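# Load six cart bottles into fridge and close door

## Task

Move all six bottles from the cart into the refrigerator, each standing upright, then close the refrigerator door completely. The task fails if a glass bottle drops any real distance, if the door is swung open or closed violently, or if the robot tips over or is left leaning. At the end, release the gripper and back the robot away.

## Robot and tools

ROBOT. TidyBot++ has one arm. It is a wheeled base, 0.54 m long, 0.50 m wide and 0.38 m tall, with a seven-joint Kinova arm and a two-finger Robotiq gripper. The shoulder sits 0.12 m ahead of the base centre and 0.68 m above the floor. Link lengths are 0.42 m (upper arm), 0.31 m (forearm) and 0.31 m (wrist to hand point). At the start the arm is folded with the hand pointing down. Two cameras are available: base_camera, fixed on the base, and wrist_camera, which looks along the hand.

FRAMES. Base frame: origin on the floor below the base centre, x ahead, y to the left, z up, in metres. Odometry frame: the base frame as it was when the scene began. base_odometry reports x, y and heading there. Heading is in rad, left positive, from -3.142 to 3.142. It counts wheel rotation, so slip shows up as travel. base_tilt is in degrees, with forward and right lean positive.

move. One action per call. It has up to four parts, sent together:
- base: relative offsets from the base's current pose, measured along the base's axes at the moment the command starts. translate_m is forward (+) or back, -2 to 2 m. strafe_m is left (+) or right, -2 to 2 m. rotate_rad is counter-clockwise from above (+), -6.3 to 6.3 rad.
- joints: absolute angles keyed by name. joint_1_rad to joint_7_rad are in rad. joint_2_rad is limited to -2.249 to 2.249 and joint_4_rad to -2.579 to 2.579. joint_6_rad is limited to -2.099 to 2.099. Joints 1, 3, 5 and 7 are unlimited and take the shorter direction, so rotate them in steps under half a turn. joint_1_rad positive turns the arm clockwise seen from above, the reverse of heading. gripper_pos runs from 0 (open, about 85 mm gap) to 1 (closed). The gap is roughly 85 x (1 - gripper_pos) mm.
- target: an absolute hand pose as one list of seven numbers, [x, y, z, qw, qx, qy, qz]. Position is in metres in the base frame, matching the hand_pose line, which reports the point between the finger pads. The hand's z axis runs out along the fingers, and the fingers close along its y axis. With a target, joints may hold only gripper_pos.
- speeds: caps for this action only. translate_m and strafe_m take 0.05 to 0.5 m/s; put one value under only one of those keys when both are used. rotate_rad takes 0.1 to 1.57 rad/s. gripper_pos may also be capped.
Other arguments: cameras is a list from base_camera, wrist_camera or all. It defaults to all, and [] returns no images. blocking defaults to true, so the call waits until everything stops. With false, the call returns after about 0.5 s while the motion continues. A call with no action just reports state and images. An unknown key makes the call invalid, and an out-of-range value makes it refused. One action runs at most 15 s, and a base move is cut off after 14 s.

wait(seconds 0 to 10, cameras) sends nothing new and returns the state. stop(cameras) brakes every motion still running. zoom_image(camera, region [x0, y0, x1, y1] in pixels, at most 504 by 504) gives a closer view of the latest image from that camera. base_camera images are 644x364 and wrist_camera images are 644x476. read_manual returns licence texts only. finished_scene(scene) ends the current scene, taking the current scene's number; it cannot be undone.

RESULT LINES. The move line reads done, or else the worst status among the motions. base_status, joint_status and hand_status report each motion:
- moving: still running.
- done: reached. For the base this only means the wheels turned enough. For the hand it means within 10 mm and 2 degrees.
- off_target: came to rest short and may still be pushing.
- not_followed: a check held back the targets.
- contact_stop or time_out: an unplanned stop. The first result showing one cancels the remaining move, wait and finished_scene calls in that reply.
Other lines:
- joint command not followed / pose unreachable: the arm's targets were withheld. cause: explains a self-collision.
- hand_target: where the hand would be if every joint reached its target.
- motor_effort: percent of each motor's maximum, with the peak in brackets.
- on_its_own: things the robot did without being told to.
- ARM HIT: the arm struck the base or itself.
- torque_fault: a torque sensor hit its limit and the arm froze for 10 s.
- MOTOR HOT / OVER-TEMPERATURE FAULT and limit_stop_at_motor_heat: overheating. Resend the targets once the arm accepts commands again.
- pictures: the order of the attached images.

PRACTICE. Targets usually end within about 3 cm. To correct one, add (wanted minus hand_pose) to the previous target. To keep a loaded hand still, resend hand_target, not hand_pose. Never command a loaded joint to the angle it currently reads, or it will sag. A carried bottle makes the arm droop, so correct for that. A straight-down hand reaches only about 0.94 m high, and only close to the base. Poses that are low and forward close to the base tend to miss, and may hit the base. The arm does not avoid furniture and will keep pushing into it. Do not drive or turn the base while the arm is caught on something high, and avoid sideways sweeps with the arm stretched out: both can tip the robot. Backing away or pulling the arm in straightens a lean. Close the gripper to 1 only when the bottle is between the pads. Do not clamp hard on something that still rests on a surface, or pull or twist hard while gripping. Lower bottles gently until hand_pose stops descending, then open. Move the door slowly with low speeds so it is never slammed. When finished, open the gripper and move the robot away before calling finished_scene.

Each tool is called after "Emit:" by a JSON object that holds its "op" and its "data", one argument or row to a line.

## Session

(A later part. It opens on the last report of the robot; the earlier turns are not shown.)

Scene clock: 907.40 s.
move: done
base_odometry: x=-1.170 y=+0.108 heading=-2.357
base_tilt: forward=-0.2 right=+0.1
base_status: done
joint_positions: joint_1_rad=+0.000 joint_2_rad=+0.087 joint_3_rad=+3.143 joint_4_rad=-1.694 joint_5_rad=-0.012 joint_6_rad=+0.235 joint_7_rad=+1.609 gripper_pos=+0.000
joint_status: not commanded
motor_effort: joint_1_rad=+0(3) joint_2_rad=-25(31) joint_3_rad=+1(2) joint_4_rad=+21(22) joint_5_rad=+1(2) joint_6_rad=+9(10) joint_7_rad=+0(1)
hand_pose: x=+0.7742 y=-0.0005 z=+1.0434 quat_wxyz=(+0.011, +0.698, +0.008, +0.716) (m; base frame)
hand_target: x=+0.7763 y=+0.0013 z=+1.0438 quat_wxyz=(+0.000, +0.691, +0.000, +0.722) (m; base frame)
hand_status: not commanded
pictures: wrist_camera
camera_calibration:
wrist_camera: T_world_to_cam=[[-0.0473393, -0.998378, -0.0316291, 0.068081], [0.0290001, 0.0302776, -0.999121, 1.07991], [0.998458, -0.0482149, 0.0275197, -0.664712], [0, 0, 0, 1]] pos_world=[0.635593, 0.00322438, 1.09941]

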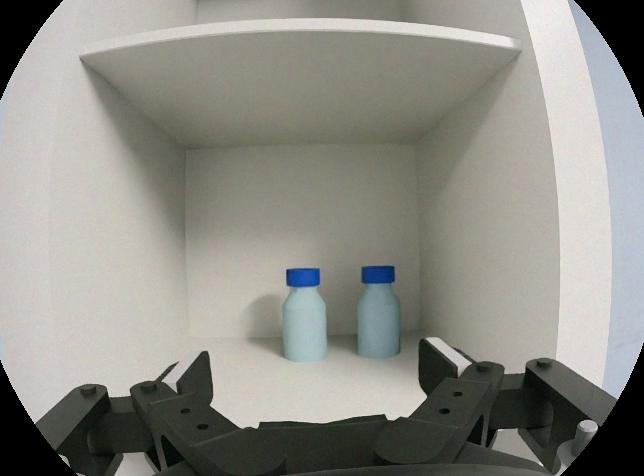

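Emit:
{"op": "move", "data": {
  "base": {"translate_m": -0.254, "strafe_m": -1.196, "rotate_rad": -3.776},
  "joints": {"joint_2_rad": 0.0, "joint_4_rad": -0.9, "joint_6_rad": -1.3}
}}

Emit:
{"op": "zoom_image", "data": {
  "camera": "wrist_camera",
  "region": [200, 160, 520, 400]
}}

Scene clock: 940.33 s.
move: done
base_odometry: x=-1.836 y=+1.134 heading=+0.152
base_tilt: forward=-0.2 right=+0.1
base_status: done
joint_positions: joint_1_rad=-0.001 joint_2_rad=+0.011 joint_3_rad=+3.140 joint_4_rad=-0.931 joint_5_rad=-0.012 joint_6_rad=-1.256 joint_7_rad=+1.609 gripper_pos=+0.000
joint_status: all done
motor_effort: joint_1_rad=+0(5) joint_2_rad=-19(30) joint_3_rad=+1(5) joint_4_rad=+17(22) joint_5_rad=+1(2) joint_6_rad=+8(10) joint_7_rad=+1(1)
hand_pose: x=+0.6297 y=+0.0061 z=+1.1048 quat_wxyz=(+0.002, +0.891, +0.019, +0.454) (m; base frame)
hand_target: x=+0.6169 y=+0.0013 z=+1.1148 quat_wxyz=(+0.000, +0.891, +0.000, +0.454) (m; base frame)
hand_status: not commanded
pictures: base_camera, wrist_camera
camera_calibration:
wrist_camera: T_world_to_cam=[[-0.0373589, -0.999302, 0.000626263, 0.0278883], [-0.584146, 0.0213299, -0.811368, 1.324], [0.810788, -0.0306777, -0.584535, 0.27242], [0, 0, 0, 1]] pos_world=[0.553578, 0.00798525, 1.23347]

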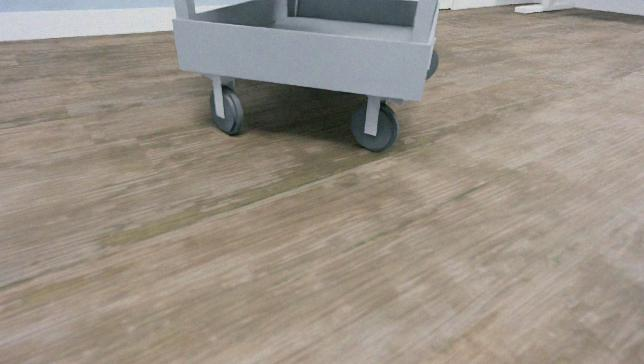

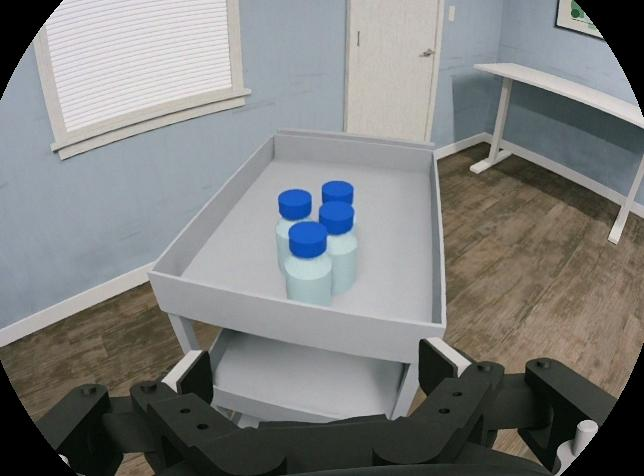

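Scaled by 1.575.

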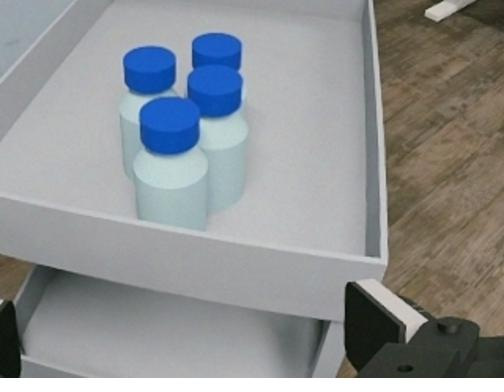

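Emit:
{"op": "move", "data": {
  "joints": {"joint_6_rad": 0.53},
  "cameras": []
}}

Emit:
{"op": "move", "data": {
  "joints": {"joint_2_rad": 0.27, "joint_4_rad": -1.886, "joint_6_rad": 0.594},
  "cameras": []
}}

Emit:
{"op": "move", "data": {
  "base": {"translate_m": 0.112, "strafe_m": 0.12, "rotate_rad": -0.12},
  "speeds": {"translate_m": 0.2},
  "cameras": ["wrist_camera"]
}}

Scene clock: 972.40 s.
move: done
base_odometry: x=-1.836 y=+1.134 heading=+0.152
base_tilt: forward=-0.2 right=+0.1
base_status: not commanded
joint_positions: joint_1_rad=-0.001 joint_2_rad=-0.001 joint_3_rad=+3.140 joint_4_rad=-0.922 joint_5_rad=-0.012 joint_6_rad=+0.490 joint_7_rad=+1.609 gripper_pos=+0.000
joint_status: all done
motor_effort: joint_1_rad=+0(1) joint_2_rad=-16(21) joint_3_rad=+1(1) joint_4_rad=+15(19) joint_5_rad=+1(2) joint_6_rad=+3(10) joint_7_rad=+1(1)
hand_pose: x=+0.4994 y=+0.0006 z=+1.5753 quat_wxyz=(+0.013, +0.214, +0.001, +0.977) (m; base frame)
hand_target: x=+0.4778 y=+0.0014 z=+1.5882 quat_wxyz=(+0.000, +0.184, +0.000, +0.983) (m; base frame)
hand_status: not commanded
pictures: none
No camera images: "cameras" was empty.

Scene clock: 974.67 s.
move: done
base_odometry: x=-1.836 y=+1.134 heading=+0.152
base_tilt: forward=-0.2 right=+0.1
base_status: not commanded
joint_positions: joint_1_rad=-0.001 joint_2_rad=+0.250 joint_3_rad=+3.140 joint_4_rad=-1.870 joint_5_rad=-0.012 joint_6_rad=+0.553 joint_7_rad=+1.609 gripper_pos=+0.000
joint_status: all done
motor_effort: joint_1_rad=+0(1) joint_2_rad=-30(36) joint_3_rad=+0(1) joint_4_rad=+19(23) joint_5_rad=+1(2) joint_6_rad=+9(11) joint_7_rad=+0(1)
hand_pose: x=+0.8026 y=+0.0011 z=+0.9261 quat_wxyz=(+0.011, +0.706, +0.009, +0.708) (m; base frame)
hand_target: x=+0.8046 y=+0.0013 z=+0.9164 quat_wxyz=(+0.000, +0.704, +0.000, +0.710) (m; base frame)
hand_status: not commanded
pictures: none
No camera images: "cameras" was empty.

Scene clock: 976.20 s.
move: done
base_odometry: x=-1.743 y=+1.269 heading=+0.031
base_tilt: forward=-0.2 right=+0.1
base_status: done
joint_positions: joint_1_rad=+0.004 joint_2_rad=+0.257 joint_3_rad=+3.146 joint_4_rad=-1.871 joint_5_rad=-0.012 joint_6_rad=+0.555 joint_7_rad=+1.609 gripper_pos=+0.000
joint_status: not commanded
motor_effort: joint_1_rad=+0(4) joint_2_rad=-30(32) joint_3_rad=+1(3) joint_4_rad=+19(19) joint_5_rad=+2(2) joint_6_rad=+9(9) joint_7_rad=+1(1)
hand_pose: x=+0.8040 y=-0.0060 z=+0.9214 quat_wxyz=(+0.016, +0.708, +0.005, +0.706) (m; base frame)
hand_target: x=+0.8046 y=+0.0013 z=+0.9164 quat_wxyz=(+0.000, +0.704, +0.000, +0.710) (m; base frame)
hand_status: not commanded
pictures: wrist_camera
camera_calibration:
wrist_camera: T_world_to_cam=[[-0.0583518, -0.997907, -0.0278752, 0.0655415], [0.00103406, 0.0278623, -0.999611, 0.980212], [0.998296, -0.0583579, -0.000593918, -0.665497], [0, 0, 0, 1]] pos_world=[0.667173, -0.000743716, 0.981262]

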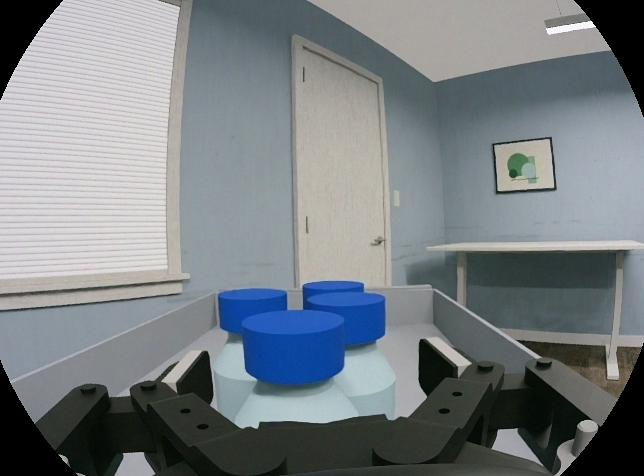

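Emit:
{"op": "move", "data": {
  "base": {"translate_m": 0.03, "strafe_m": 0.0095},
  "speeds": {"translate_m": 0.1},
  "cameras": ["wrist_camera"]
}}

Emit:
{"op": "zoom_image", "data": {
  "camera": "wrist_camera",
  "region": [160, 260, 480, 476]
}}

Scene clock: 991.73 s.
move: done
base_odometry: x=-1.713 y=+1.280 heading=+0.031
base_tilt: forward=-0.2 right=+0.1
base_status: done
joint_positions: joint_1_rad=+0.004 joint_2_rad=+0.263 joint_3_rad=+3.146 joint_4_rad=-1.873 joint_5_rad=-0.012 joint_6_rad=+0.556 joint_7_rad=+1.609 gripper_pos=+0.000
joint_status: not commanded
motor_effort: joint_1_rad=+0(2) joint_2_rad=-30(33) joint_3_rad=+0(1) joint_4_rad=+19(20) joint_5_rad=+1(2) joint_6_rad=+9(10) joint_7_rad=+0(1)
hand_pose: x=+0.8052 y=-0.0060 z=+0.9170 quat_wxyz=(+0.016, +0.710, +0.005, +0.704) (m; base frame)
hand_target: x=+0.8046 y=+0.0013 z=+0.9164 quat_wxyz=(+0.000, +0.704, +0.000, +0.710) (m; base frame)
hand_status: not commanded
pictures: wrist_camera
camera_calibration:
wrist_camera: T_world_to_cam=[[-0.0585, -0.997907, -0.0275407, 0.0653126], [-0.00501379, 0.0278813, -0.999599, 0.980694], [0.998275, -0.0583384, -0.00663435, -0.661096], [0, 0, 0, 1]] pos_world=[0.668694, -0.000734482, 0.977713]

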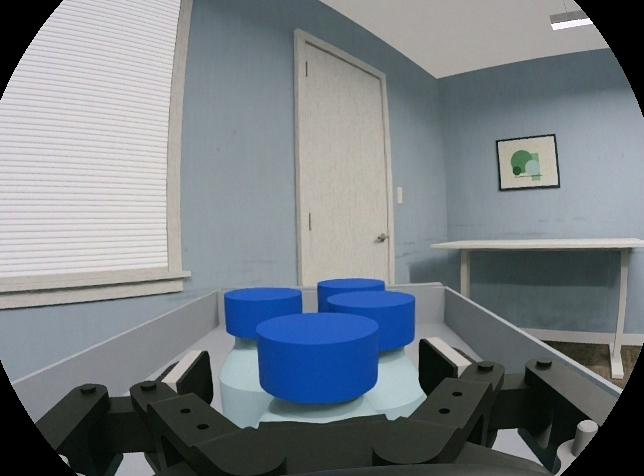

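Scaled by 1.575.

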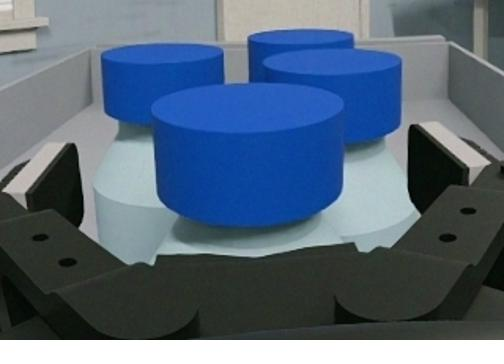

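Emit:
{"op": "move", "data": {
  "base": {"translate_m": 0.026, "strafe_m": -0.002},
  "speeds": {"translate_m": 0.1},
  "cameras": ["wrist_camera"]
}}

Emit:
{"op": "move", "data": {
  "joints": {"gripper_pos": 0.65},
  "cameras": ["wrist_camera"]
}}

Scene clock: 1000.03 s.
move: done
base_odometry: x=-1.687 y=+1.279 heading=+0.031
base_tilt: forward=-0.2 right=+0.1
base_status: done
joint_positions: joint_1_rad=+0.004 joint_2_rad=+0.267 joint_3_rad=+3.146 joint_4_rad=-1.874 joint_5_rad=-0.012 joint_6_rad=+0.557 joint_7_rad=+1.609 gripper_pos=+0.000
joint_status: not commanded
motor_effort: joint_1_rad=+0(1) joint_2_rad=-30(33) joint_3_rad=+1(2) joint_4_rad=+19(20) joint_5_rad=+2(2) joint_6_rad=+9(10) joint_7_rad=+1(1)
hand_pose: x=+0.8060 y=-0.0060 z=+0.9133 quat_wxyz=(+0.016, +0.712, +0.005, +0.702) (m; base frame)
hand_target: x=+0.8046 y=+0.0013 z=+0.9164 quat_wxyz=(+0.000, +0.704, +0.000, +0.710) (m; base frame)
hand_status: not commanded
pictures: wrist_camera
camera_calibration:
wrist_camera: T_world_to_cam=[[-0.0586501, -0.997906, -0.0272552, 0.0651137], [-0.0102193, 0.0279009, -0.999558, 0.981187], [0.998226, -0.0583457, -0.0118343, -0.657132], [0, 0, 0, 1]] pos_world=[0.669813, -0.000739516, 0.974752]

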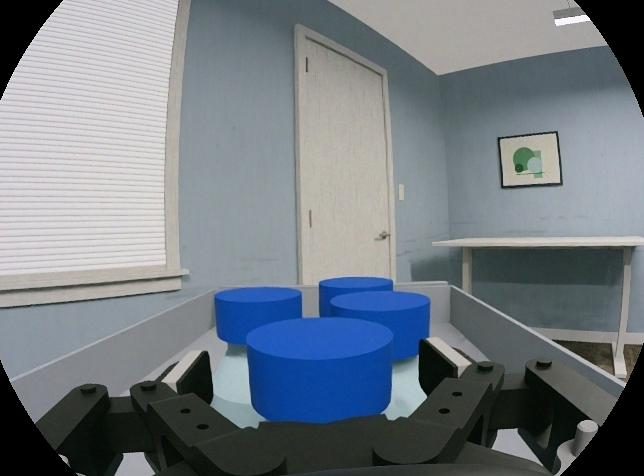

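Scene clock: 1000.93 s.
move: off_target
base_odometry: x=-1.687 y=+1.279 heading=+0.031
base_tilt: forward=-0.2 right=+0.1
base_status: not commanded
joint_positions: joint_1_rad=+0.004 joint_2_rad=+0.267 joint_3_rad=+3.146 joint_4_rad=-1.874 joint_5_rad=-0.012 joint_6_rad=+0.557 joint_7_rad=+1.609 gripper_pos=+0.432
joint_status: gripper_pos off_target (ended at +0.432, target +0.650)
motor_effort: joint_1_rad=+0(1) joint_2_rad=-30(31) joint_3_rad=+0(1) joint_4_rad=+19(19) joint_5_rad=+1(2) joint_6_rad=+9(9) joint_7_rad=+1(1)
hand_pose: x=+0.8060 y=-0.0060 z=+0.9134 quat_wxyz=(+0.016, +0.712, +0.005, +0.702) (m; base frame)
hand_target: x=+0.8046 y=+0.0013 z=+0.9164 quat_wxyz=(+0.000, +0.704, +0.000, +0.710) (m; base frame)
hand_status: not commanded
pictures: wrist_camera
camera_calibration:
wrist_camera: T_world_to_cam=[[-0.0586455, -0.997906, -0.027268, 0.0651213], [-0.00991077, 0.0278957, -0.999562, 0.981006], [0.99823, -0.0583496, -0.011526, -0.657397], [0, 0, 0, 1]] pos_world=[0.669775, -0.000739752, 0.974775]

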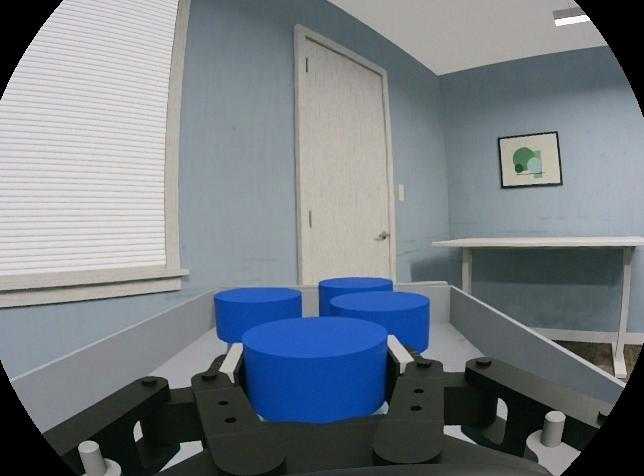

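Emit:
{"op": "move", "data": {
  "joints": {"joint_2_rad": 0.2456, "joint_4_rad": -1.7985, "joint_6_rad": 0.506},
  "cameras": ["wrist_camera"]
}}

Emit:
{"op": "move", "data": {
  "joints": {"joint_2_rad": 0.177, "joint_4_rad": -1.717, "joint_6_rad": 0.366},
  "cameras": []
}}

Emit:
{"op": "move", "data": {
  "joints": {"joint_2_rad": 0.12, "joint_4_rad": -1.632, "joint_6_rad": 0.223},
  "cameras": []
}}

Emit:
{"op": "move", "data": {
  "joints": {"joint_2_rad": 0.065, "joint_4_rad": -1.547, "joint_6_rad": 0.085},
  "cameras": ["base_camera", "wrist_camera"]
}}

Scene clock: 1047.33 s.
move: off_target
base_odometry: x=-1.687 y=+1.279 heading=+0.031
base_tilt: forward=-0.2 right=+0.1
base_status: not commanded
joint_positions: joint_1_rad=+0.004 joint_2_rad=+0.267 joint_3_rad=+3.146 joint_4_rad=-1.848 joint_5_rad=-0.012 joint_6_rad=+0.512 joint_7_rad=+1.609 gripper_pos=+0.432
joint_status: joint_4_rad off_target (ended at -1.848, target -1.798); the others done
motor_effort: joint_1_rad=+1(1) joint_2_rad=-34(35) joint_3_rad=+1(1) joint_4_rad=+23(23) joint_5_rad=+2(2) joint_6_rad=+12(13) joint_7_rad=+1(1)
hand_pose: x=+0.8101 y=-0.0059 z=+0.9145 quat_wxyz=(+0.015, +0.719, +0.006, +0.695) (m; base frame)
hand_target: x=+0.8122 y=+0.0013 z=+0.9568 quat_wxyz=(+0.000, +0.695, +0.000, +0.719) (m; base frame)
hand_status: not commanded
pictures: wrist_camera
camera_calibration:
wrist_camera: T_world_to_cam=[[-0.0587336, -0.997919, -0.0265932, 0.0649546], [-0.0288693, 0.028326, -0.999182, 0.997199], [0.997856, -0.0579178, -0.0304729, -0.643842], [0, 0, 0, 1]] pos_world=[0.675066, -0.000717123, 0.97849]

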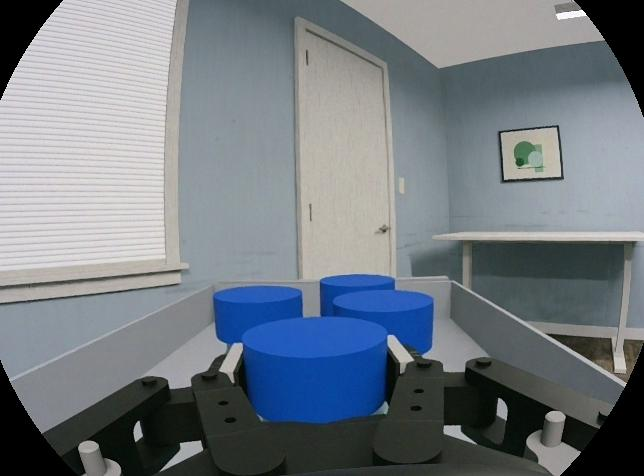

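Scene clock: 1048.53 s.
move: off_target
base_odometry: x=-1.687 y=+1.279 heading=+0.031
base_tilt: forward=-0.2 right=+0.1
base_status: not commanded
joint_positions: joint_1_rad=+0.004 joint_2_rad=+0.205 joint_3_rad=+3.146 joint_4_rad=-1.772 joint_5_rad=-0.012 joint_6_rad=+0.377 joint_7_rad=+1.609 gripper_pos=+0.432
joint_status: joint_4_rad off_target (ended at -1.772, target -1.717); the others done
motor_effort: joint_1_rad=+0(1) joint_2_rad=-35(39) joint_3_rad=+0(1) joint_4_rad=+25(25) joint_5_rad=+1(2) joint_6_rad=+13(14) joint_7_rad=+0(1)
hand_pose: x=+0.8045 y=-0.0055 z=+0.9606 quat_wxyz=(+0.014, +0.717, +0.006, +0.697) (m; base frame)
hand_target: x=+0.8022 y=+0.0013 z=+1.0095 quat_wxyz=(+0.000, +0.692, +0.000, +0.722) (m; base frame)
hand_status: not commanded
pictures: none
No camera images: "cameras" was empty.

Scene clock: 1049.77 s.
move: off_target
base_odometry: x=-1.687 y=+1.279 heading=+0.031
base_tilt: forward=-0.2 right=+0.1
base_status: not commanded
joint_positions: joint_1_rad=+0.004 joint_2_rad=+0.146 joint_3_rad=+3.146 joint_4_rad=-1.687 joint_5_rad=-0.012 joint_6_rad=+0.237 joint_7_rad=+1.609 gripper_pos=+0.432
joint_status: joint_4_rad off_target (ended at -1.688, target -1.632); the others done
motor_effort: joint_1_rad=+0(1) joint_2_rad=-34(38) joint_3_rad=+1(1) joint_4_rad=+26(27) joint_5_rad=+1(2) joint_6_rad=+13(14) joint_7_rad=+1(1)
hand_pose: x=+0.7950 y=-0.0050 z=+1.0084 quat_wxyz=(+0.014, +0.716, +0.006, +0.698) (m; base frame)
hand_target: x=+0.7896 y=+0.0013 z=+1.0559 quat_wxyz=(+0.000, +0.692, +0.000, +0.722) (m; base frame)
hand_status: not commanded
pictures: none
No camera images: "cameras" was empty.

Scene clock: 1051.00 s.
move: off_target
base_odometry: x=-1.687 y=+1.279 heading=+0.031
base_tilt: forward=-0.2 right=+0.1
base_status: not commanded
joint_positions: joint_1_rad=+0.004 joint_2_rad=+0.090 joint_3_rad=+3.146 joint_4_rad=-1.603 joint_5_rad=-0.012 joint_6_rad=+0.099 joint_7_rad=+1.609 gripper_pos=+0.432
joint_status: joint_4_rad off_target (ended at -1.603, target -1.547); the others done
motor_effort: joint_1_rad=+0(1) joint_2_rad=-32(36) joint_3_rad=+1(1) joint_4_rad=+26(27) joint_5_rad=+1(2) joint_6_rad=+13(15) joint_7_rad=+0(1)
hand_pose: x=+0.7802 y=-0.0045 z=+1.0548 quat_wxyz=(+0.013, +0.716, +0.006, +0.698) (m; base frame)
hand_target: x=+0.7714 y=+0.0013 z=+1.1023 quat_wxyz=(+0.000, +0.691, +0.000, +0.722) (m; base frame)
hand_status: not commanded
pictures: base_camera, wrist_camera
camera_calibration:
wrist_camera: T_world_to_cam=[[-0.0541208, -0.998102, -0.0293789, 0.0677107], [-0.0201262, 0.0305064, -0.999332, 1.12983], [0.998332, -0.0534934, -0.0217391, -0.619238], [0, 0, 0, 1]] pos_world=[0.644609, -0.0000101563, 1.11761]

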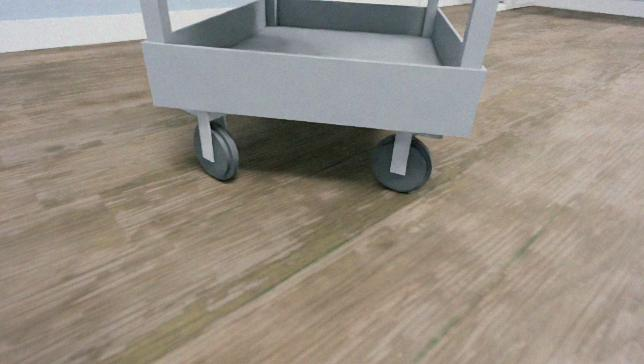

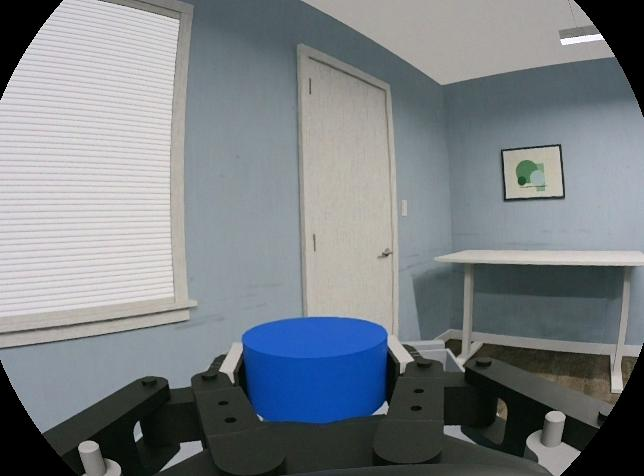

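Emit:
{"op": "move", "data": {
  "joints": {"joint_2_rad": 0.045, "joint_4_rad": -1.515, "joint_6_rad": 0.033},
  "base": {"translate_m": -0.35},
  "cameras": []
}}

Scene clock: 1060.50 s.
move: off_target
base_odometry: x=-2.037 y=+1.268 heading=+0.031
base_tilt: forward=-0.2 right=+0.1
base_status: done
joint_positions: joint_1_rad=+0.004 joint_2_rad=+0.063 joint_3_rad=+3.146 joint_4_rad=-1.571 joint_5_rad=-0.012 joint_6_rad=+0.041 joint_7_rad=+1.609 gripper_pos=+0.432
joint_status: joint_4_rad off_target (ended at -1.571, target -1.515); the others done
motor_effort: joint_1_rad=+0(3) joint_2_rad=-31(37) joint_3_rad=+0(4) joint_4_rad=+26(27) joint_5_rad=+1(2) joint_6_rad=+13(14) joint_7_rad=+0(1)
hand_pose: x=+0.7706 y=-0.0037 z=+1.0750 quat_wxyz=(+0.012, +0.715, +0.007, +0.699) (m; base frame)
hand_target: x=+0.7633 y=+0.0013 z=+1.1192 quat_wxyz=(+0.000, +0.691, +0.000, +0.722) (m; base frame)
hand_status: not commanded
pictures: none
No camera images: "cameras" was empty.

Emit:
{"op": "move", "data": {
  "base": {"translate_m": 0.873, "strafe_m": -1.146, "rotate_rad": -2.237},
  "speeds": {"rotate_rad": 1.0, "translate_m": 0.5},
  "cameras": ["base_camera", "wrist_camera"]
}}

Scene clock: 1079.40 s.
move: done
base_odometry: x=-1.129 y=+0.150 heading=-2.207
base_tilt: forward=-0.2 right=+0.1
base_status: done
joint_positions: joint_1_rad=-0.006 joint_2_rad=+0.068 joint_3_rad=+3.137 joint_4_rad=-1.570 joint_5_rad=-0.012 joint_6_rad=+0.041 joint_7_rad=+1.609 gripper_pos=+0.432
joint_status: not commanded
motor_effort: joint_1_rad=+0(6) joint_2_rad=-32(37) joint_3_rad=+1(7) joint_4_rad=+26(28) joint_5_rad=+1(2) joint_6_rad=+13(14) joint_7_rad=+1(1)
hand_pose: x=+0.7723 y=+0.0081 z=+1.0721 quat_wxyz=(+0.006, +0.716, +0.013, +0.698) (m; base frame)
hand_target: x=+0.7633 y=+0.0013 z=+1.1192 quat_wxyz=(+0.000, +0.691, +0.000, +0.722) (m; base frame)
hand_status: not commanded
pictures: base_camera, wrist_camera
camera_calibration:
wrist_camera: T_world_to_cam=[[-0.0343676, -0.998957, -0.0300524, 0.0657725], [-0.0235413, 0.030871, -0.999246, 1.14906], [0.999132, -0.0336342, -0.0245778, -0.608014], [0, 0, 0, 1]] pos_world=[0.636797, 0.00978128, 1.13522]

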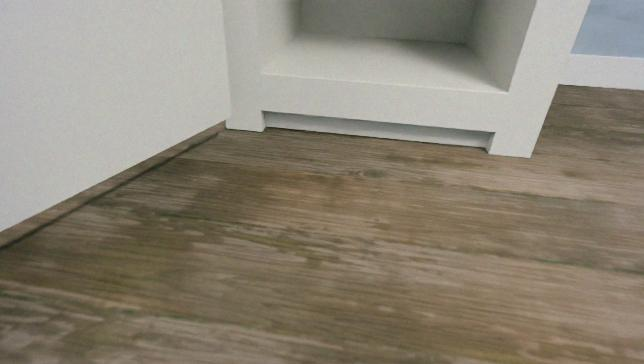

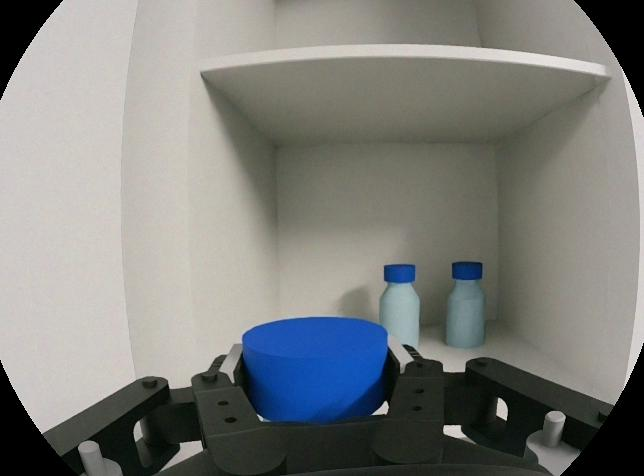

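Emit:
{"op": "zoom_image", "data": {
  "camera": "base_camera",
  "region": [200, 60, 600, 200]
}}

Emit:
{"op": "zoom_image", "data": {
  "camera": "wrist_camera",
  "region": [180, 30, 644, 370]
}}

Scaled by 1.260.

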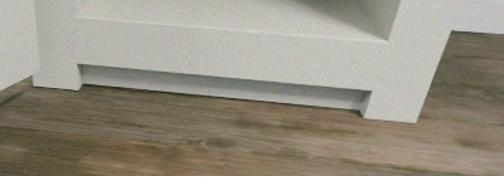

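Scaled by 1.086.

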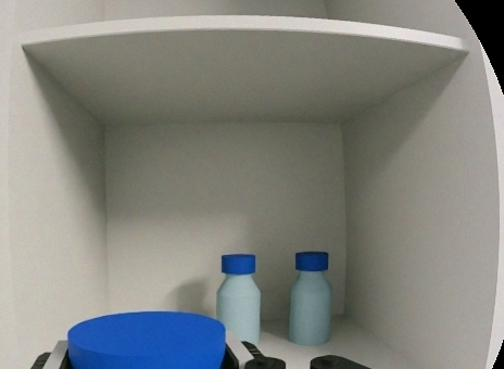

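Emit:
{"op": "move", "data": {
  "base": {"translate_m": 0.3, "strafe_m": -0.018},
  "speeds": {"translate_m": 0.3},
  "cameras": ["wrist_camera"]
}}

Scene clock: 1129.17 s.
move: done
base_odometry: x=-1.322 y=-0.081 heading=-2.206
base_tilt: forward=-0.2 right=+0.1
base_status: done
joint_positions: joint_1_rad=-0.006 joint_2_rad=+0.071 joint_3_rad=+3.137 joint_4_rad=-1.570 joint_5_rad=-0.012 joint_6_rad=+0.040 joint_7_rad=+1.609 gripper_pos=+0.432
joint_status: not commanded
motor_effort: joint_1_rad=+0(1) joint_2_rad=-31(35) joint_3_rad=+1(1) joint_4_rad=+26(28) joint_5_rad=+1(2) joint_6_rad=+13(14) joint_7_rad=+0(1)
hand_pose: x=+0.7736 y=+0.0081 z=+1.0698 quat_wxyz=(+0.006, +0.718, +0.013, +0.696) (m; base frame)
hand_target: x=+0.7633 y=+0.0013 z=+1.1192 quat_wxyz=(+0.000, +0.691, +0.000, +0.722) (m; base frame)
hand_status: not commanded
pictures: wrist_camera
camera_calibration:
wrist_camera: T_world_to_cam=[[-0.0344736, -0.998958, -0.0298914, 0.065672], [-0.0274828, 0.0308454, -0.999146, 1.14979], [0.999028, -0.0336227, -0.0285176, -0.605092], [0, 0, 0, 1]] pos_world=[0.638368, 0.00979288, 1.13352]

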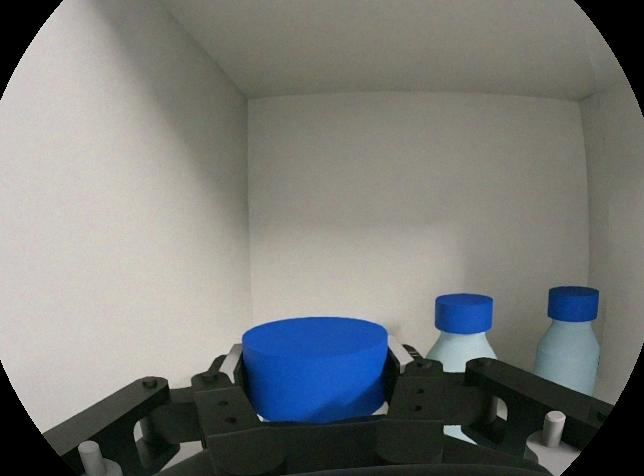

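Emit:
{"op": "move", "data": {
  "base": {"translate_m": 0.198, "strafe_m": -0.011},
  "speeds": {"translate_m": 0.25},
  "cameras": ["wrist_camera"]
}}

Scene clock: 1154.67 s.
move: done
base_odometry: x=-1.448 y=-0.234 heading=-2.205
base_tilt: forward=-0.2 right=+0.1
base_status: done
joint_positions: joint_1_rad=-0.006 joint_2_rad=+0.071 joint_3_rad=+3.137 joint_4_rad=-1.569 joint_5_rad=-0.012 joint_6_rad=+0.039 joint_7_rad=+1.609 gripper_pos=+0.432
joint_status: not commanded
motor_effort: joint_1_rad=+0(1) joint_2_rad=-31(35) joint_3_rad=+1(2) joint_4_rad=+26(27) joint_5_rad=+1(2) joint_6_rad=+13(14) joint_7_rad=+0(1)
hand_pose: x=+0.7736 y=+0.0081 z=+1.0702 quat_wxyz=(+0.006, +0.718, +0.013, +0.696) (m; base frame)
hand_target: x=+0.7633 y=+0.0013 z=+1.1192 quat_wxyz=(+0.000, +0.691, +0.000, +0.722) (m; base frame)
hand_status: not commanded
pictures: wrist_camera
camera_calibration:
wrist_camera: T_world_to_cam=[[-0.0344588, -0.998959, -0.0299049, 0.0656856], [-0.0271768, 0.0308482, -0.999155, 1.14991], [0.999037, -0.033617, -0.0282115, -0.605376], [0, 0, 0, 1]] pos_world=[0.638307, 0.00979344, 1.13383]

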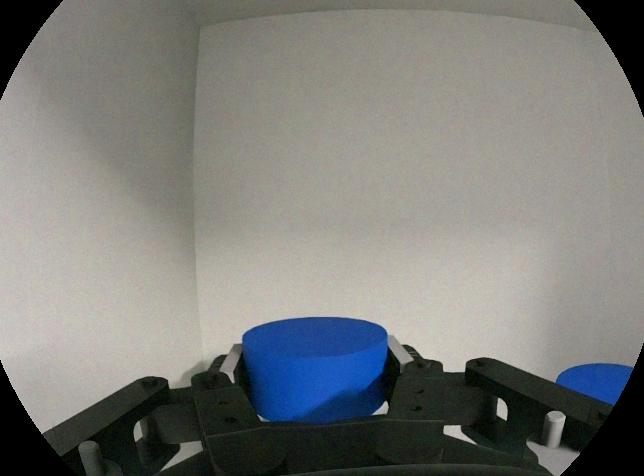

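Emit:
{"op": "move", "data": {
  "joints": {"joint_2_rad": 0.065, "joint_4_rad": -1.58, "joint_6_rad": 0.133},
  "cameras": []
}}

Emit:
{"op": "move", "data": {
  "joints": {"joint_2_rad": 0.085, "joint_4_rad": -1.62, "joint_6_rad": 0.19},
  "cameras": []
}}

Emit:
{"op": "move", "data": {
  "joints": {"joint_2_rad": 0.087, "joint_4_rad": -1.638, "joint_6_rad": 0.212},
  "cameras": []
}}

Scene clock: 1174.83 s.
move: done
base_odometry: x=-1.448 y=-0.234 heading=-2.205
base_tilt: forward=-0.2 right=+0.1
base_status: not commanded
joint_positions: joint_1_rad=-0.006 joint_2_rad=+0.078 joint_3_rad=+3.137 joint_4_rad=-1.601 joint_5_rad=-0.012 joint_6_rad=+0.085 joint_7_rad=+1.609 gripper_pos=+0.432
joint_status: all done
motor_effort: joint_1_rad=+0(1) joint_2_rad=-31(32) joint_3_rad=+1(1) joint_4_rad=+26(27) joint_5_rad=+0(1) joint_6_rad=+13(14) joint_7_rad=+0(1)
hand_pose: x=+0.7753 y=+0.0079 z=+1.0603 quat_wxyz=(+0.006, +0.715, +0.013, +0.699) (m; base frame)
hand_target: x=+0.7706 y=+0.0013 z=+1.0967 quat_wxyz=(+0.000, +0.686, +0.000, +0.728) (m; base frame)
hand_status: not commanded
pictures: none
No camera images: "cameras" was empty.

Scene clock: 1175.70 s.
move: done
base_odometry: x=-1.448 y=-0.234 heading=-2.205
base_tilt: forward=-0.2 right=+0.1
base_status: not commanded
joint_positions: joint_1_rad=-0.006 joint_2_rad=+0.099 joint_3_rad=+3.137 joint_4_rad=-1.637 joint_5_rad=-0.012 joint_6_rad=+0.133 joint_7_rad=+1.609 gripper_pos=+0.432
joint_status: all done
motor_effort: joint_1_rad=+0(1) joint_2_rad=-32(33) joint_3_rad=+1(1) joint_4_rad=+26(27) joint_5_rad=+1(2) joint_6_rad=+13(14) joint_7_rad=+0(1)
hand_pose: x=+0.7819 y=+0.0078 z=+1.0387 quat_wxyz=(+0.006, +0.718, +0.013, +0.696) (m; base frame)
hand_target: x=+0.7771 y=+0.0013 z=+1.0764 quat_wxyz=(+0.000, +0.687, +0.000, +0.727) (m; base frame)
hand_status: not commanded
pictures: none
No camera images: "cameras" was empty.

Scene clock: 1176.27 s.
move: done
base_odometry: x=-1.448 y=-0.234 heading=-2.205
base_tilt: forward=-0.2 right=+0.1
base_status: not commanded
joint_positions: joint_1_rad=-0.006 joint_2_rad=+0.100 joint_3_rad=+3.137 joint_4_rad=-1.650 joint_5_rad=-0.012 joint_6_rad=+0.157 joint_7_rad=+1.609 gripper_pos=+0.432
joint_status: all done
motor_effort: joint_1_rad=+0(0) joint_2_rad=-31(32) joint_3_rad=+0(1) joint_4_rad=+25(27) joint_5_rad=+0(2) joint_6_rad=+13(15) joint_7_rad=+0(1)
hand_pose: x=+0.7813 y=+0.0077 z=+1.0380 quat_wxyz=(+0.006, +0.715, +0.013, +0.699) (m; base frame)
hand_target: x=+0.7770 y=+0.0013 z=+1.0707 quat_wxyz=(+0.000, +0.686, +0.000, +0.727) (m; base frame)
hand_status: not commanded
pictures: none
No camera images: "cameras" was empty.

Emit:
{"op": "move", "data": {
  "joints": {"joint_2_rad": 0.09, "joint_4_rad": -1.654, "joint_6_rad": 0.228},
  "cameras": []
}}

Emit:
{"op": "move", "data": {
  "joints": {"joint_2_rad": 0.093, "joint_4_rad": -1.67, "joint_6_rad": 0.241},
  "cameras": ["wrist_camera"]
}}

Scene clock: 1182.03 s.
move: done
base_odometry: x=-1.448 y=-0.234 heading=-2.205
base_tilt: forward=-0.2 right=+0.1
base_status: not commanded
joint_positions: joint_1_rad=-0.006 joint_2_rad=+0.100 joint_3_rad=+3.137 joint_4_rad=-1.660 joint_5_rad=-0.012 joint_6_rad=+0.176 joint_7_rad=+1.609 gripper_pos=+0.432
joint_status: all done
motor_effort: joint_1_rad=+0(1) joint_2_rad=-30(32) joint_3_rad=+1(1) joint_4_rad=+24(26) joint_5_rad=+1(1) joint_6_rad=+12(13) joint_7_rad=+1(1)
hand_pose: x=+0.7808 y=+0.0076 z=+1.0377 quat_wxyz=(+0.006, +0.711, +0.012, +0.703) (m; base frame)
hand_target: x=+0.7773 y=+0.0013 z=+1.0637 quat_wxyz=(+0.000, +0.687, +0.000, +0.726) (m; base frame)
hand_status: not commanded
pictures: none
No camera images: "cameras" was empty.

Scene clock: 1182.60 s.
move: done
base_odometry: x=-1.448 y=-0.234 heading=-2.205
base_tilt: forward=-0.2 right=+0.1
base_status: not commanded
joint_positions: joint_1_rad=-0.006 joint_2_rad=+0.100 joint_3_rad=+3.137 joint_4_rad=-1.669 joint_5_rad=-0.012 joint_6_rad=+0.194 joint_7_rad=+1.609 gripper_pos=+0.432
joint_status: all done
motor_effort: joint_1_rad=+0(1) joint_2_rad=-29(31) joint_3_rad=+1(1) joint_4_rad=+23(24) joint_5_rad=+1(2) joint_6_rad=+11(12) joint_7_rad=+1(2)
hand_pose: x=+0.7803 y=+0.0075 z=+1.0376 quat_wxyz=(+0.006, +0.708, +0.012, +0.706) (m; base frame)
hand_target: x=+0.7776 y=+0.0013 z=+1.0559 quat_wxyz=(+0.000, +0.690, +0.000, +0.724) (m; base frame)
hand_status: not commanded
pictures: wrist_camera
camera_calibration:
wrist_camera: T_world_to_cam=[[-0.0354488, -0.99889, -0.0310232, 0.0663448], [-0.000300421, 0.0310534, -0.999518, 1.09698], [0.999371, -0.0354224, -0.00140089, -0.641068], [0, 0, 0, 1]] pos_world=[0.643347, 0.00949818, 1.09761]

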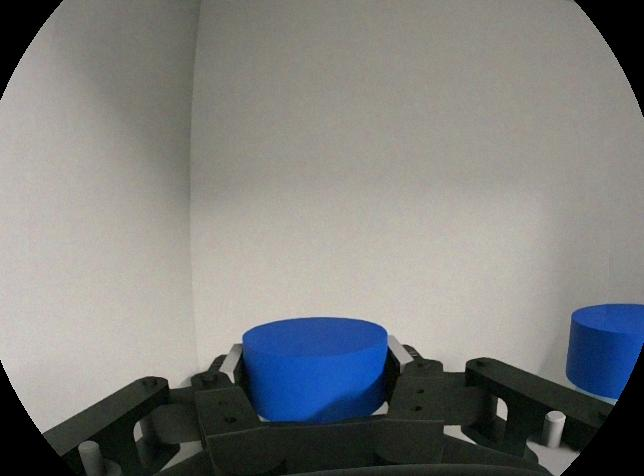

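Emit:
{"op": "move", "data": {
  "joints": {"joint_2_rad": 0.095, "joint_4_rad": -1.686, "joint_6_rad": 0.256},
  "cameras": []
}}

Emit:
{"op": "move", "data": {
  "joints": {"joint_2_rad": 0.097, "joint_4_rad": -1.696, "joint_6_rad": 0.262},
  "cameras": []
}}

Emit:
{"op": "move", "data": {
  "joints": {"gripper_pos": 0.0},
  "cameras": ["wrist_camera"]
}}

Scene clock: 1193.27 s.
move: done
base_odometry: x=-1.448 y=-0.234 heading=-2.205
base_tilt: forward=-0.2 right=+0.1
base_status: not commanded
joint_positions: joint_1_rad=-0.006 joint_2_rad=+0.100 joint_3_rad=+3.137 joint_4_rad=-1.679 joint_5_rad=-0.012 joint_6_rad=+0.214 joint_7_rad=+1.609 gripper_pos=+0.432
joint_status: all done
motor_effort: joint_1_rad=+0(1) joint_2_rad=-27(29) joint_3_rad=+1(1) joint_4_rad=+22(24) joint_5_rad=+2(2) joint_6_rad=+10(11) joint_7_rad=+0(1)
hand_pose: x=+0.7796 y=+0.0075 z=+1.0376 quat_wxyz=(+0.006, +0.705, +0.012, +0.709) (m; base frame)
hand_target: x=+0.7773 y=+0.0013 z=+1.0493 quat_wxyz=(+0.000, +0.691, +0.000, +0.723) (m; base frame)
hand_status: not commanded
pictures: none
No camera images: "cameras" was empty.

Scene clock: 1193.77 s.
move: done
base_odometry: x=-1.448 y=-0.234 heading=-2.205
base_tilt: forward=-0.2 right=+0.1
base_status: not commanded
joint_positions: joint_1_rad=-0.006 joint_2_rad=+0.100 joint_3_rad=+3.137 joint_4_rad=-1.684 joint_5_rad=-0.012 joint_6_rad=+0.223 joint_7_rad=+1.609 gripper_pos=+0.432
joint_status: all done
motor_effort: joint_1_rad=+0(1) joint_2_rad=-26(28) joint_3_rad=+1(2) joint_4_rad=+21(23) joint_5_rad=+1(2) joint_6_rad=+9(11) joint_7_rad=+1(1)
hand_pose: x=+0.7793 y=+0.0074 z=+1.0376 quat_wxyz=(+0.007, +0.703, +0.012, +0.711) (m; base frame)
hand_target: x=+0.7774 y=+0.0013 z=+1.0437 quat_wxyz=(+0.000, +0.693, +0.000, +0.721) (m; base frame)
hand_status: not commanded
pictures: none
No camera images: "cameras" was empty.

Scene clock: 1194.67 s.
move: done
base_odometry: x=-1.448 y=-0.234 heading=-2.205
base_tilt: forward=-0.2 right=+0.1
base_status: not commanded
joint_positions: joint_1_rad=-0.006 joint_2_rad=+0.100 joint_3_rad=+3.137 joint_4_rad=-1.684 joint_5_rad=-0.012 joint_6_rad=+0.226 joint_7_rad=+1.609 gripper_pos=+0.000
joint_status: all done
motor_effort: joint_1_rad=+0(1) joint_2_rad=-25(27) joint_3_rad=+1(1) joint_4_rad=+21(22) joint_5_rad=+0(1) joint_6_rad=+9(10) joint_7_rad=+0(1)
hand_pose: x=+0.7793 y=+0.0074 z=+1.0383 quat_wxyz=(+0.007, +0.702, +0.012, +0.712) (m; base frame)
hand_target: x=+0.7774 y=+0.0013 z=+1.0437 quat_wxyz=(+0.000, +0.693, +0.000, +0.721) (m; base frame)
hand_status: not commanded
pictures: wrist_camera
camera_calibration:
wrist_camera: T_world_to_cam=[[-0.035288, -0.998874, -0.0317211, 0.0668104], [0.0164803, 0.0311549, -0.999379, 1.08448], [0.999241, -0.0357889, 0.0153623, -0.657413], [0, 0, 0, 1]] pos_world=[0.641399, 0.00942036, 1.09602]

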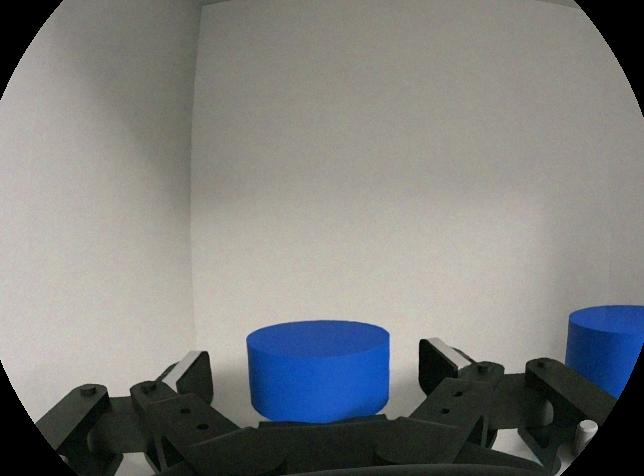

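Emit:
{"op": "move", "data": {
  "base": {"translate_m": -0.5},
  "speeds": {"translate_m": 0.4},
  "cameras": ["wrist_camera"]
}}

Emit:
{"op": "move", "data": {
  "base": {"translate_m": -0.152, "strafe_m": -0.779, "rotate_rad": -3.544},
  "joints": {"joint_1_rad": 0.0, "joint_2_rad": 0.0, "joint_3_rad": 3.1416, "joint_4_rad": -0.9, "joint_5_rad": 0.0, "joint_6_rad": -1.3, "joint_7_rad": 1.5708},
  "cameras": ["base_camera", "wrist_camera"]
}}

Scene clock: 1259.30 s.
move: done
base_odometry: x=-1.152 y=+0.169 heading=-2.205
base_tilt: forward=-0.2 right=+0.1
base_status: done
joint_positions: joint_1_rad=-0.005 joint_2_rad=+0.090 joint_3_rad=+3.137 joint_4_rad=-1.685 joint_5_rad=-0.012 joint_6_rad=+0.227 joint_7_rad=+1.609 gripper_pos=+0.000
joint_status: not commanded
motor_effort: joint_1_rad=+0(2) joint_2_rad=-25(31) joint_3_rad=+0(2) joint_4_rad=+21(22) joint_5_rad=+1(2) joint_6_rad=+9(10) joint_7_rad=+0(1)
hand_pose: x=+0.7759 y=+0.0069 z=+1.0439 quat_wxyz=(+0.007, +0.699, +0.012, +0.715) (m; base frame)
hand_target: x=+0.7774 y=+0.0013 z=+1.0437 quat_wxyz=(+0.000, +0.693, +0.000, +0.721) (m; base frame)
hand_status: not commanded
pictures: wrist_camera
camera_calibration:
wrist_camera: T_world_to_cam=[[-0.0358316, -0.998843, -0.0320783, 0.0671062], [0.0257194, 0.0311666, -0.999183, 1.08279], [0.999027, -0.0366274, 0.0245729, -0.663599], [0, 0, 0, 1]] pos_world=[0.637509, 0.00897578, 1.10037]

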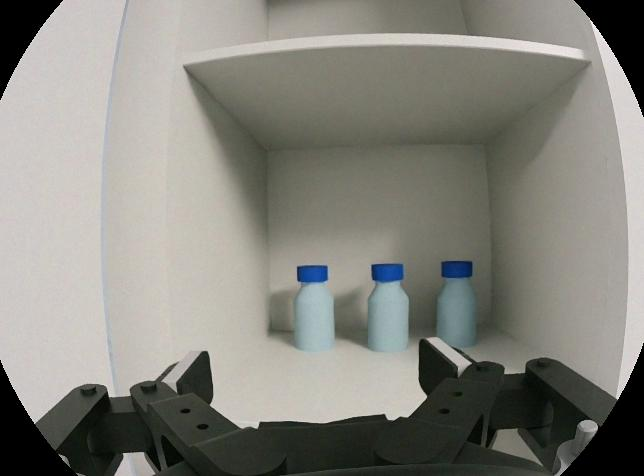

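Scene clock: 1263.63 s.
move: done
base_odometry: x=-1.689 y=+0.753 heading=+0.535
base_tilt: forward=-0.2 right=+0.1
base_status: done
joint_positions: joint_1_rad=-0.001 joint_2_rad=+0.012 joint_3_rad=+3.141 joint_4_rad=-0.930 joint_5_rad=-0.012 joint_6_rad=-1.257 joint_7_rad=+1.609 gripper_pos=+0.000
joint_status: all done
motor_effort: joint_1_rad=+0(6) joint_2_rad=-19(29) joint_3_rad=+1(6) joint_4_rad=+17(22) joint_5_rad=+0(2) joint_6_rad=+8(10) joint_7_rad=+0(1)
hand_pose: x=+0.6300 y=+0.0055 z=+1.1046 quat_wxyz=(+0.003, +0.891, +0.019, +0.454) (m; base frame)
hand_target: x=+0.6169 y=+0.0014 z=+1.1148 quat_wxyz=(+0.000, +0.891, +0.000, +0.454) (m; base frame)
hand_status: not commanded
pictures: base_camera, wrist_camera
camera_calibration:
wrist_camera: T_world_to_cam=[[-0.0385022, -0.999258, 0.000653592, 0.0280072], [-0.584556, 0.0219929, -0.811055, 1.32391], [0.810439, -0.0316095, -0.584969, 0.272729], [0, 0, 0, 1]] pos_world=[0.55395, 0.00749051, 1.23329]

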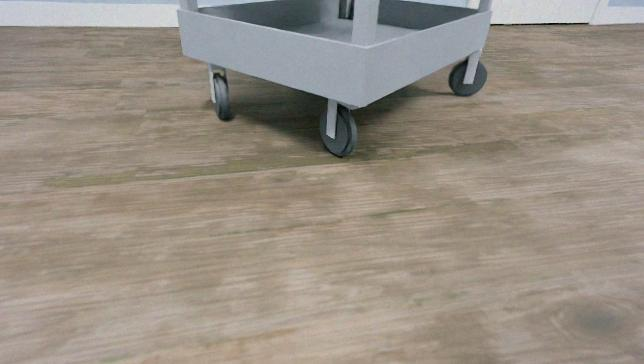

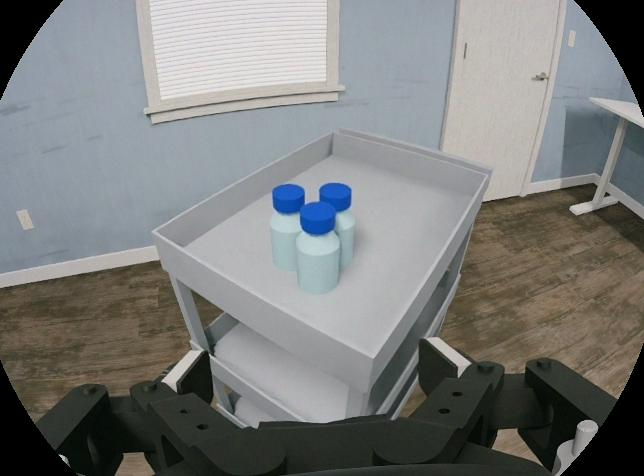

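Emit:
{"op": "zoom_image", "data": {
  "camera": "wrist_camera",
  "region": [200, 160, 520, 400]
}}

Scaled by 1.575.

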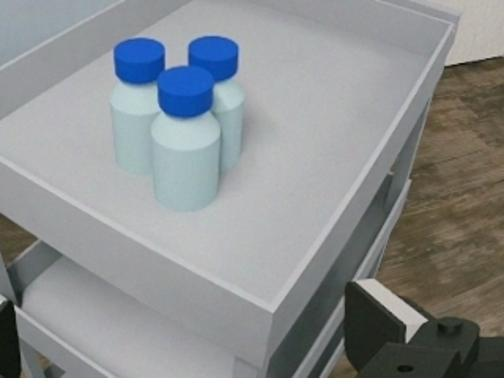

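Emit:
{"op": "move", "data": {
  "base": {"translate_m": 0.006, "strafe_m": -0.074, "rotate_rad": 0.08},
  "joints": {"joint_6_rad": 0.53},
  "cameras": []
}}

Emit:
{"op": "move", "data": {
  "joints": {"joint_2_rad": 0.27, "joint_4_rad": -1.886, "joint_6_rad": 0.594},
  "cameras": ["wrist_camera"]
}}

Scene clock: 1295.90 s.
move: done
base_odometry: x=-1.646 y=+0.692 heading=+0.616
base_tilt: forward=-0.2 right=+0.1
base_status: done
joint_positions: joint_1_rad=+0.001 joint_2_rad=-0.001 joint_3_rad=+3.143 joint_4_rad=-0.922 joint_5_rad=-0.012 joint_6_rad=+0.490 joint_7_rad=+1.609 gripper_pos=+0.000
joint_status: all done
motor_effort: joint_1_rad=+0(3) joint_2_rad=-16(23) joint_3_rad=+1(4) joint_4_rad=+14(19) joint_5_rad=+1(3) joint_6_rad=+3(10) joint_7_rad=+0(1)
hand_pose: x=+0.4994 y=-0.0014 z=+1.5753 quat_wxyz=(+0.016, +0.214, +0.000, +0.977) (m; base frame)
hand_target: x=+0.4778 y=+0.0014 z=+1.5882 quat_wxyz=(+0.000, +0.184, +0.000, +0.983) (m; base frame)
hand_status: not commanded
pictures: none
No camera images: "cameras" was empty.

Scene clock: 1298.17 s.
move: done
base_odometry: x=-1.646 y=+0.692 heading=+0.616
base_tilt: forward=-0.2 right=+0.1
base_status: not commanded
joint_positions: joint_1_rad=+0.001 joint_2_rad=+0.250 joint_3_rad=+3.143 joint_4_rad=-1.870 joint_5_rad=-0.012 joint_6_rad=+0.553 joint_7_rad=+1.609 gripper_pos=+0.000
joint_status: all done
motor_effort: joint_1_rad=+0(1) joint_2_rad=-30(36) joint_3_rad=+1(1) joint_4_rad=+19(23) joint_5_rad=+1(2) joint_6_rad=+9(11) joint_7_rad=+1(1)
hand_pose: x=+0.8026 y=-0.0024 z=+0.9261 quat_wxyz=(+0.013, +0.706, +0.007, +0.708) (m; base frame)
hand_target: x=+0.8046 y=+0.0014 z=+0.9164 quat_wxyz=(+0.000, +0.704, +0.000, +0.710) (m; base frame)
hand_status: not commanded
pictures: wrist_camera
camera_calibration:
wrist_camera: T_world_to_cam=[[-0.0525715, -0.998196, -0.0290054, 0.0656368], [0.00694976, 0.0286792, -0.999565, 0.980084], [0.998593, -0.0527502, 0.00542951, -0.669624], [0, 0, 0, 1]] pos_world=[0.665321, 0.0020875, 0.985197]

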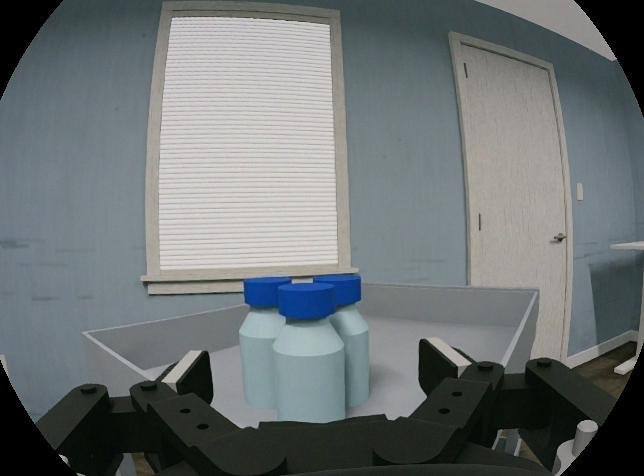

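Emit:
{"op": "move", "data": {
  "base": {"translate_m": 0.11},
  "speeds": {"translate_m": 0.2},
  "joints": {"joint_2_rad": 0.28, "joint_4_rad": -1.896},
  "cameras": ["wrist_camera"]
}}

Emit:
{"op": "zoom_image", "data": {
  "camera": "wrist_camera",
  "region": [160, 260, 480, 476]
}}

Scene clock: 1308.30 s.
move: done
base_odometry: x=-1.556 y=+0.755 heading=+0.616
base_tilt: forward=-0.2 right=+0.1
base_status: done
joint_positions: joint_1_rad=+0.001 joint_2_rad=+0.272 joint_3_rad=+3.143 joint_4_rad=-1.885 joint_5_rad=-0.012 joint_6_rad=+0.557 joint_7_rad=+1.609 gripper_pos=+0.000
joint_status: all done
motor_effort: joint_1_rad=+0(1) joint_2_rad=-30(33) joint_3_rad=+0(2) joint_4_rad=+19(20) joint_5_rad=+0(2) joint_6_rad=+9(10) joint_7_rad=+0(1)
hand_pose: x=+0.8052 y=-0.0024 z=+0.9038 quat_wxyz=(+0.013, +0.718, +0.007, +0.696) (m; base frame)
hand_target: x=+0.8051 y=+0.0014 z=+0.9039 quat_wxyz=(+0.000, +0.711, +0.000, +0.703) (m; base frame)
hand_status: not commanded
pictures: wrist_camera
camera_calibration:
wrist_camera: T_world_to_cam=[[-0.0535368, -0.998193, -0.0272991, 0.0643488], [-0.0259429, 0.0287194, -0.999251, 0.983995], [0.998229, -0.0527884, -0.0274335, -0.642115], [0, 0, 0, 1]] pos_world=[0.66995, 0.00207651, 0.967399]

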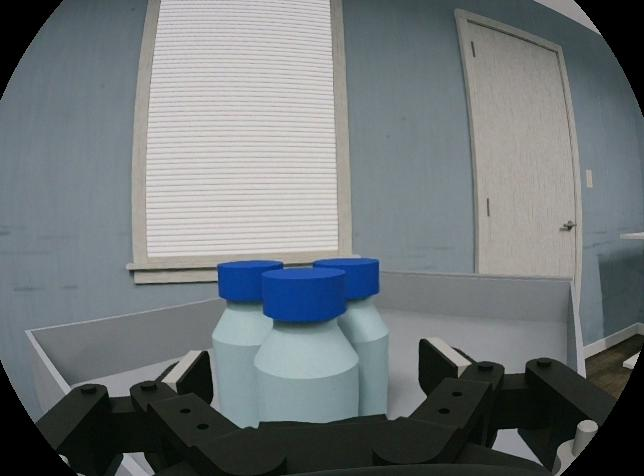

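Scaled by 1.575.

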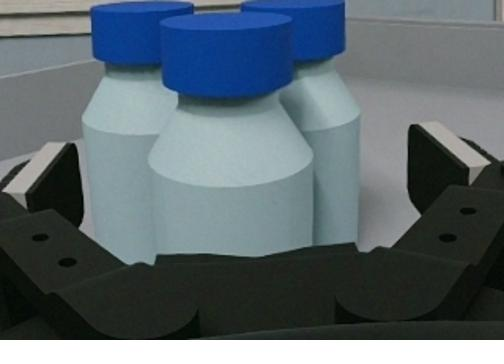

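Emit:
{"op": "move", "data": {
  "base": {"translate_m": 0.05, "strafe_m": 0.003},
  "speeds": {"translate_m": 0.1},
  "joints": {"joint_2_rad": 0.25, "joint_4_rad": -1.872},
  "cameras": ["wrist_camera"]
}}

Emit:
{"op": "zoom_image", "data": {
  "camera": "wrist_camera",
  "region": [160, 260, 480, 476]
}}

Scene clock: 1328.80 s.
move: done
base_odometry: x=-1.516 y=+0.787 heading=+0.616
base_tilt: forward=-0.2 right=+0.1
base_status: done
joint_positions: joint_1_rad=+0.001 joint_2_rad=+0.251 joint_3_rad=+3.143 joint_4_rad=-1.882 joint_5_rad=-0.012 joint_6_rad=+0.559 joint_7_rad=+1.609 gripper_pos=+0.000
joint_status: all done
motor_effort: joint_1_rad=+0(1) joint_2_rad=-30(33) joint_3_rad=+0(1) joint_4_rad=+19(21) joint_5_rad=+1(1) joint_6_rad=+9(9) joint_7_rad=+0(1)
hand_pose: x=+0.8007 y=-0.0024 z=+0.9207 quat_wxyz=(+0.013, +0.708, +0.007, +0.706) (m; base frame)
hand_target: x=+0.8019 y=+0.0014 z=+0.9382 quat_wxyz=(+0.000, +0.692, +0.000, +0.722) (m; base frame)
hand_status: not commanded
pictures: wrist_camera
camera_calibration:
wrist_camera: T_world_to_cam=[[-0.0528199, -0.998193, -0.0286422, 0.0652305], [0.000394688, 0.0286614, -0.999589, 0.98], [0.998604, -0.0528095, -0.00111992, -0.66166], [0, 0, 0, 1]] pos_world=[0.663795, 0.00208255, 0.980725]

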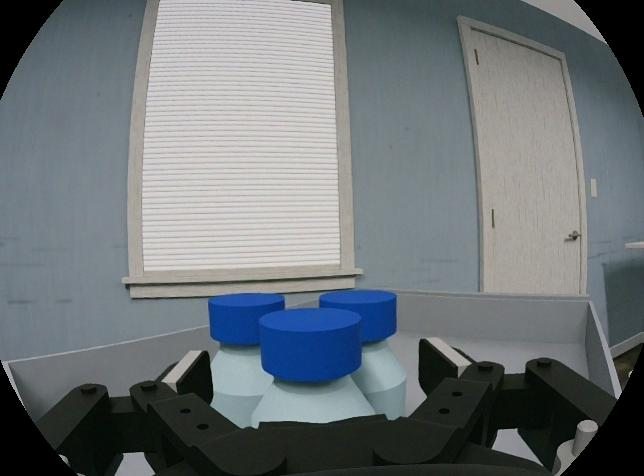

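Scaled by 1.575.

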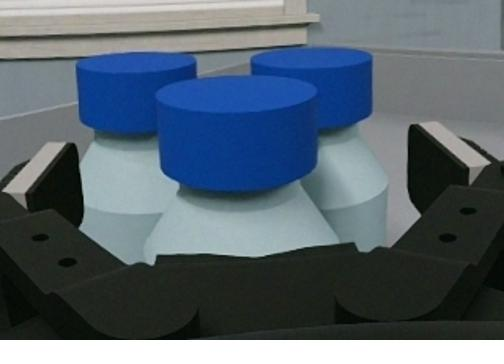

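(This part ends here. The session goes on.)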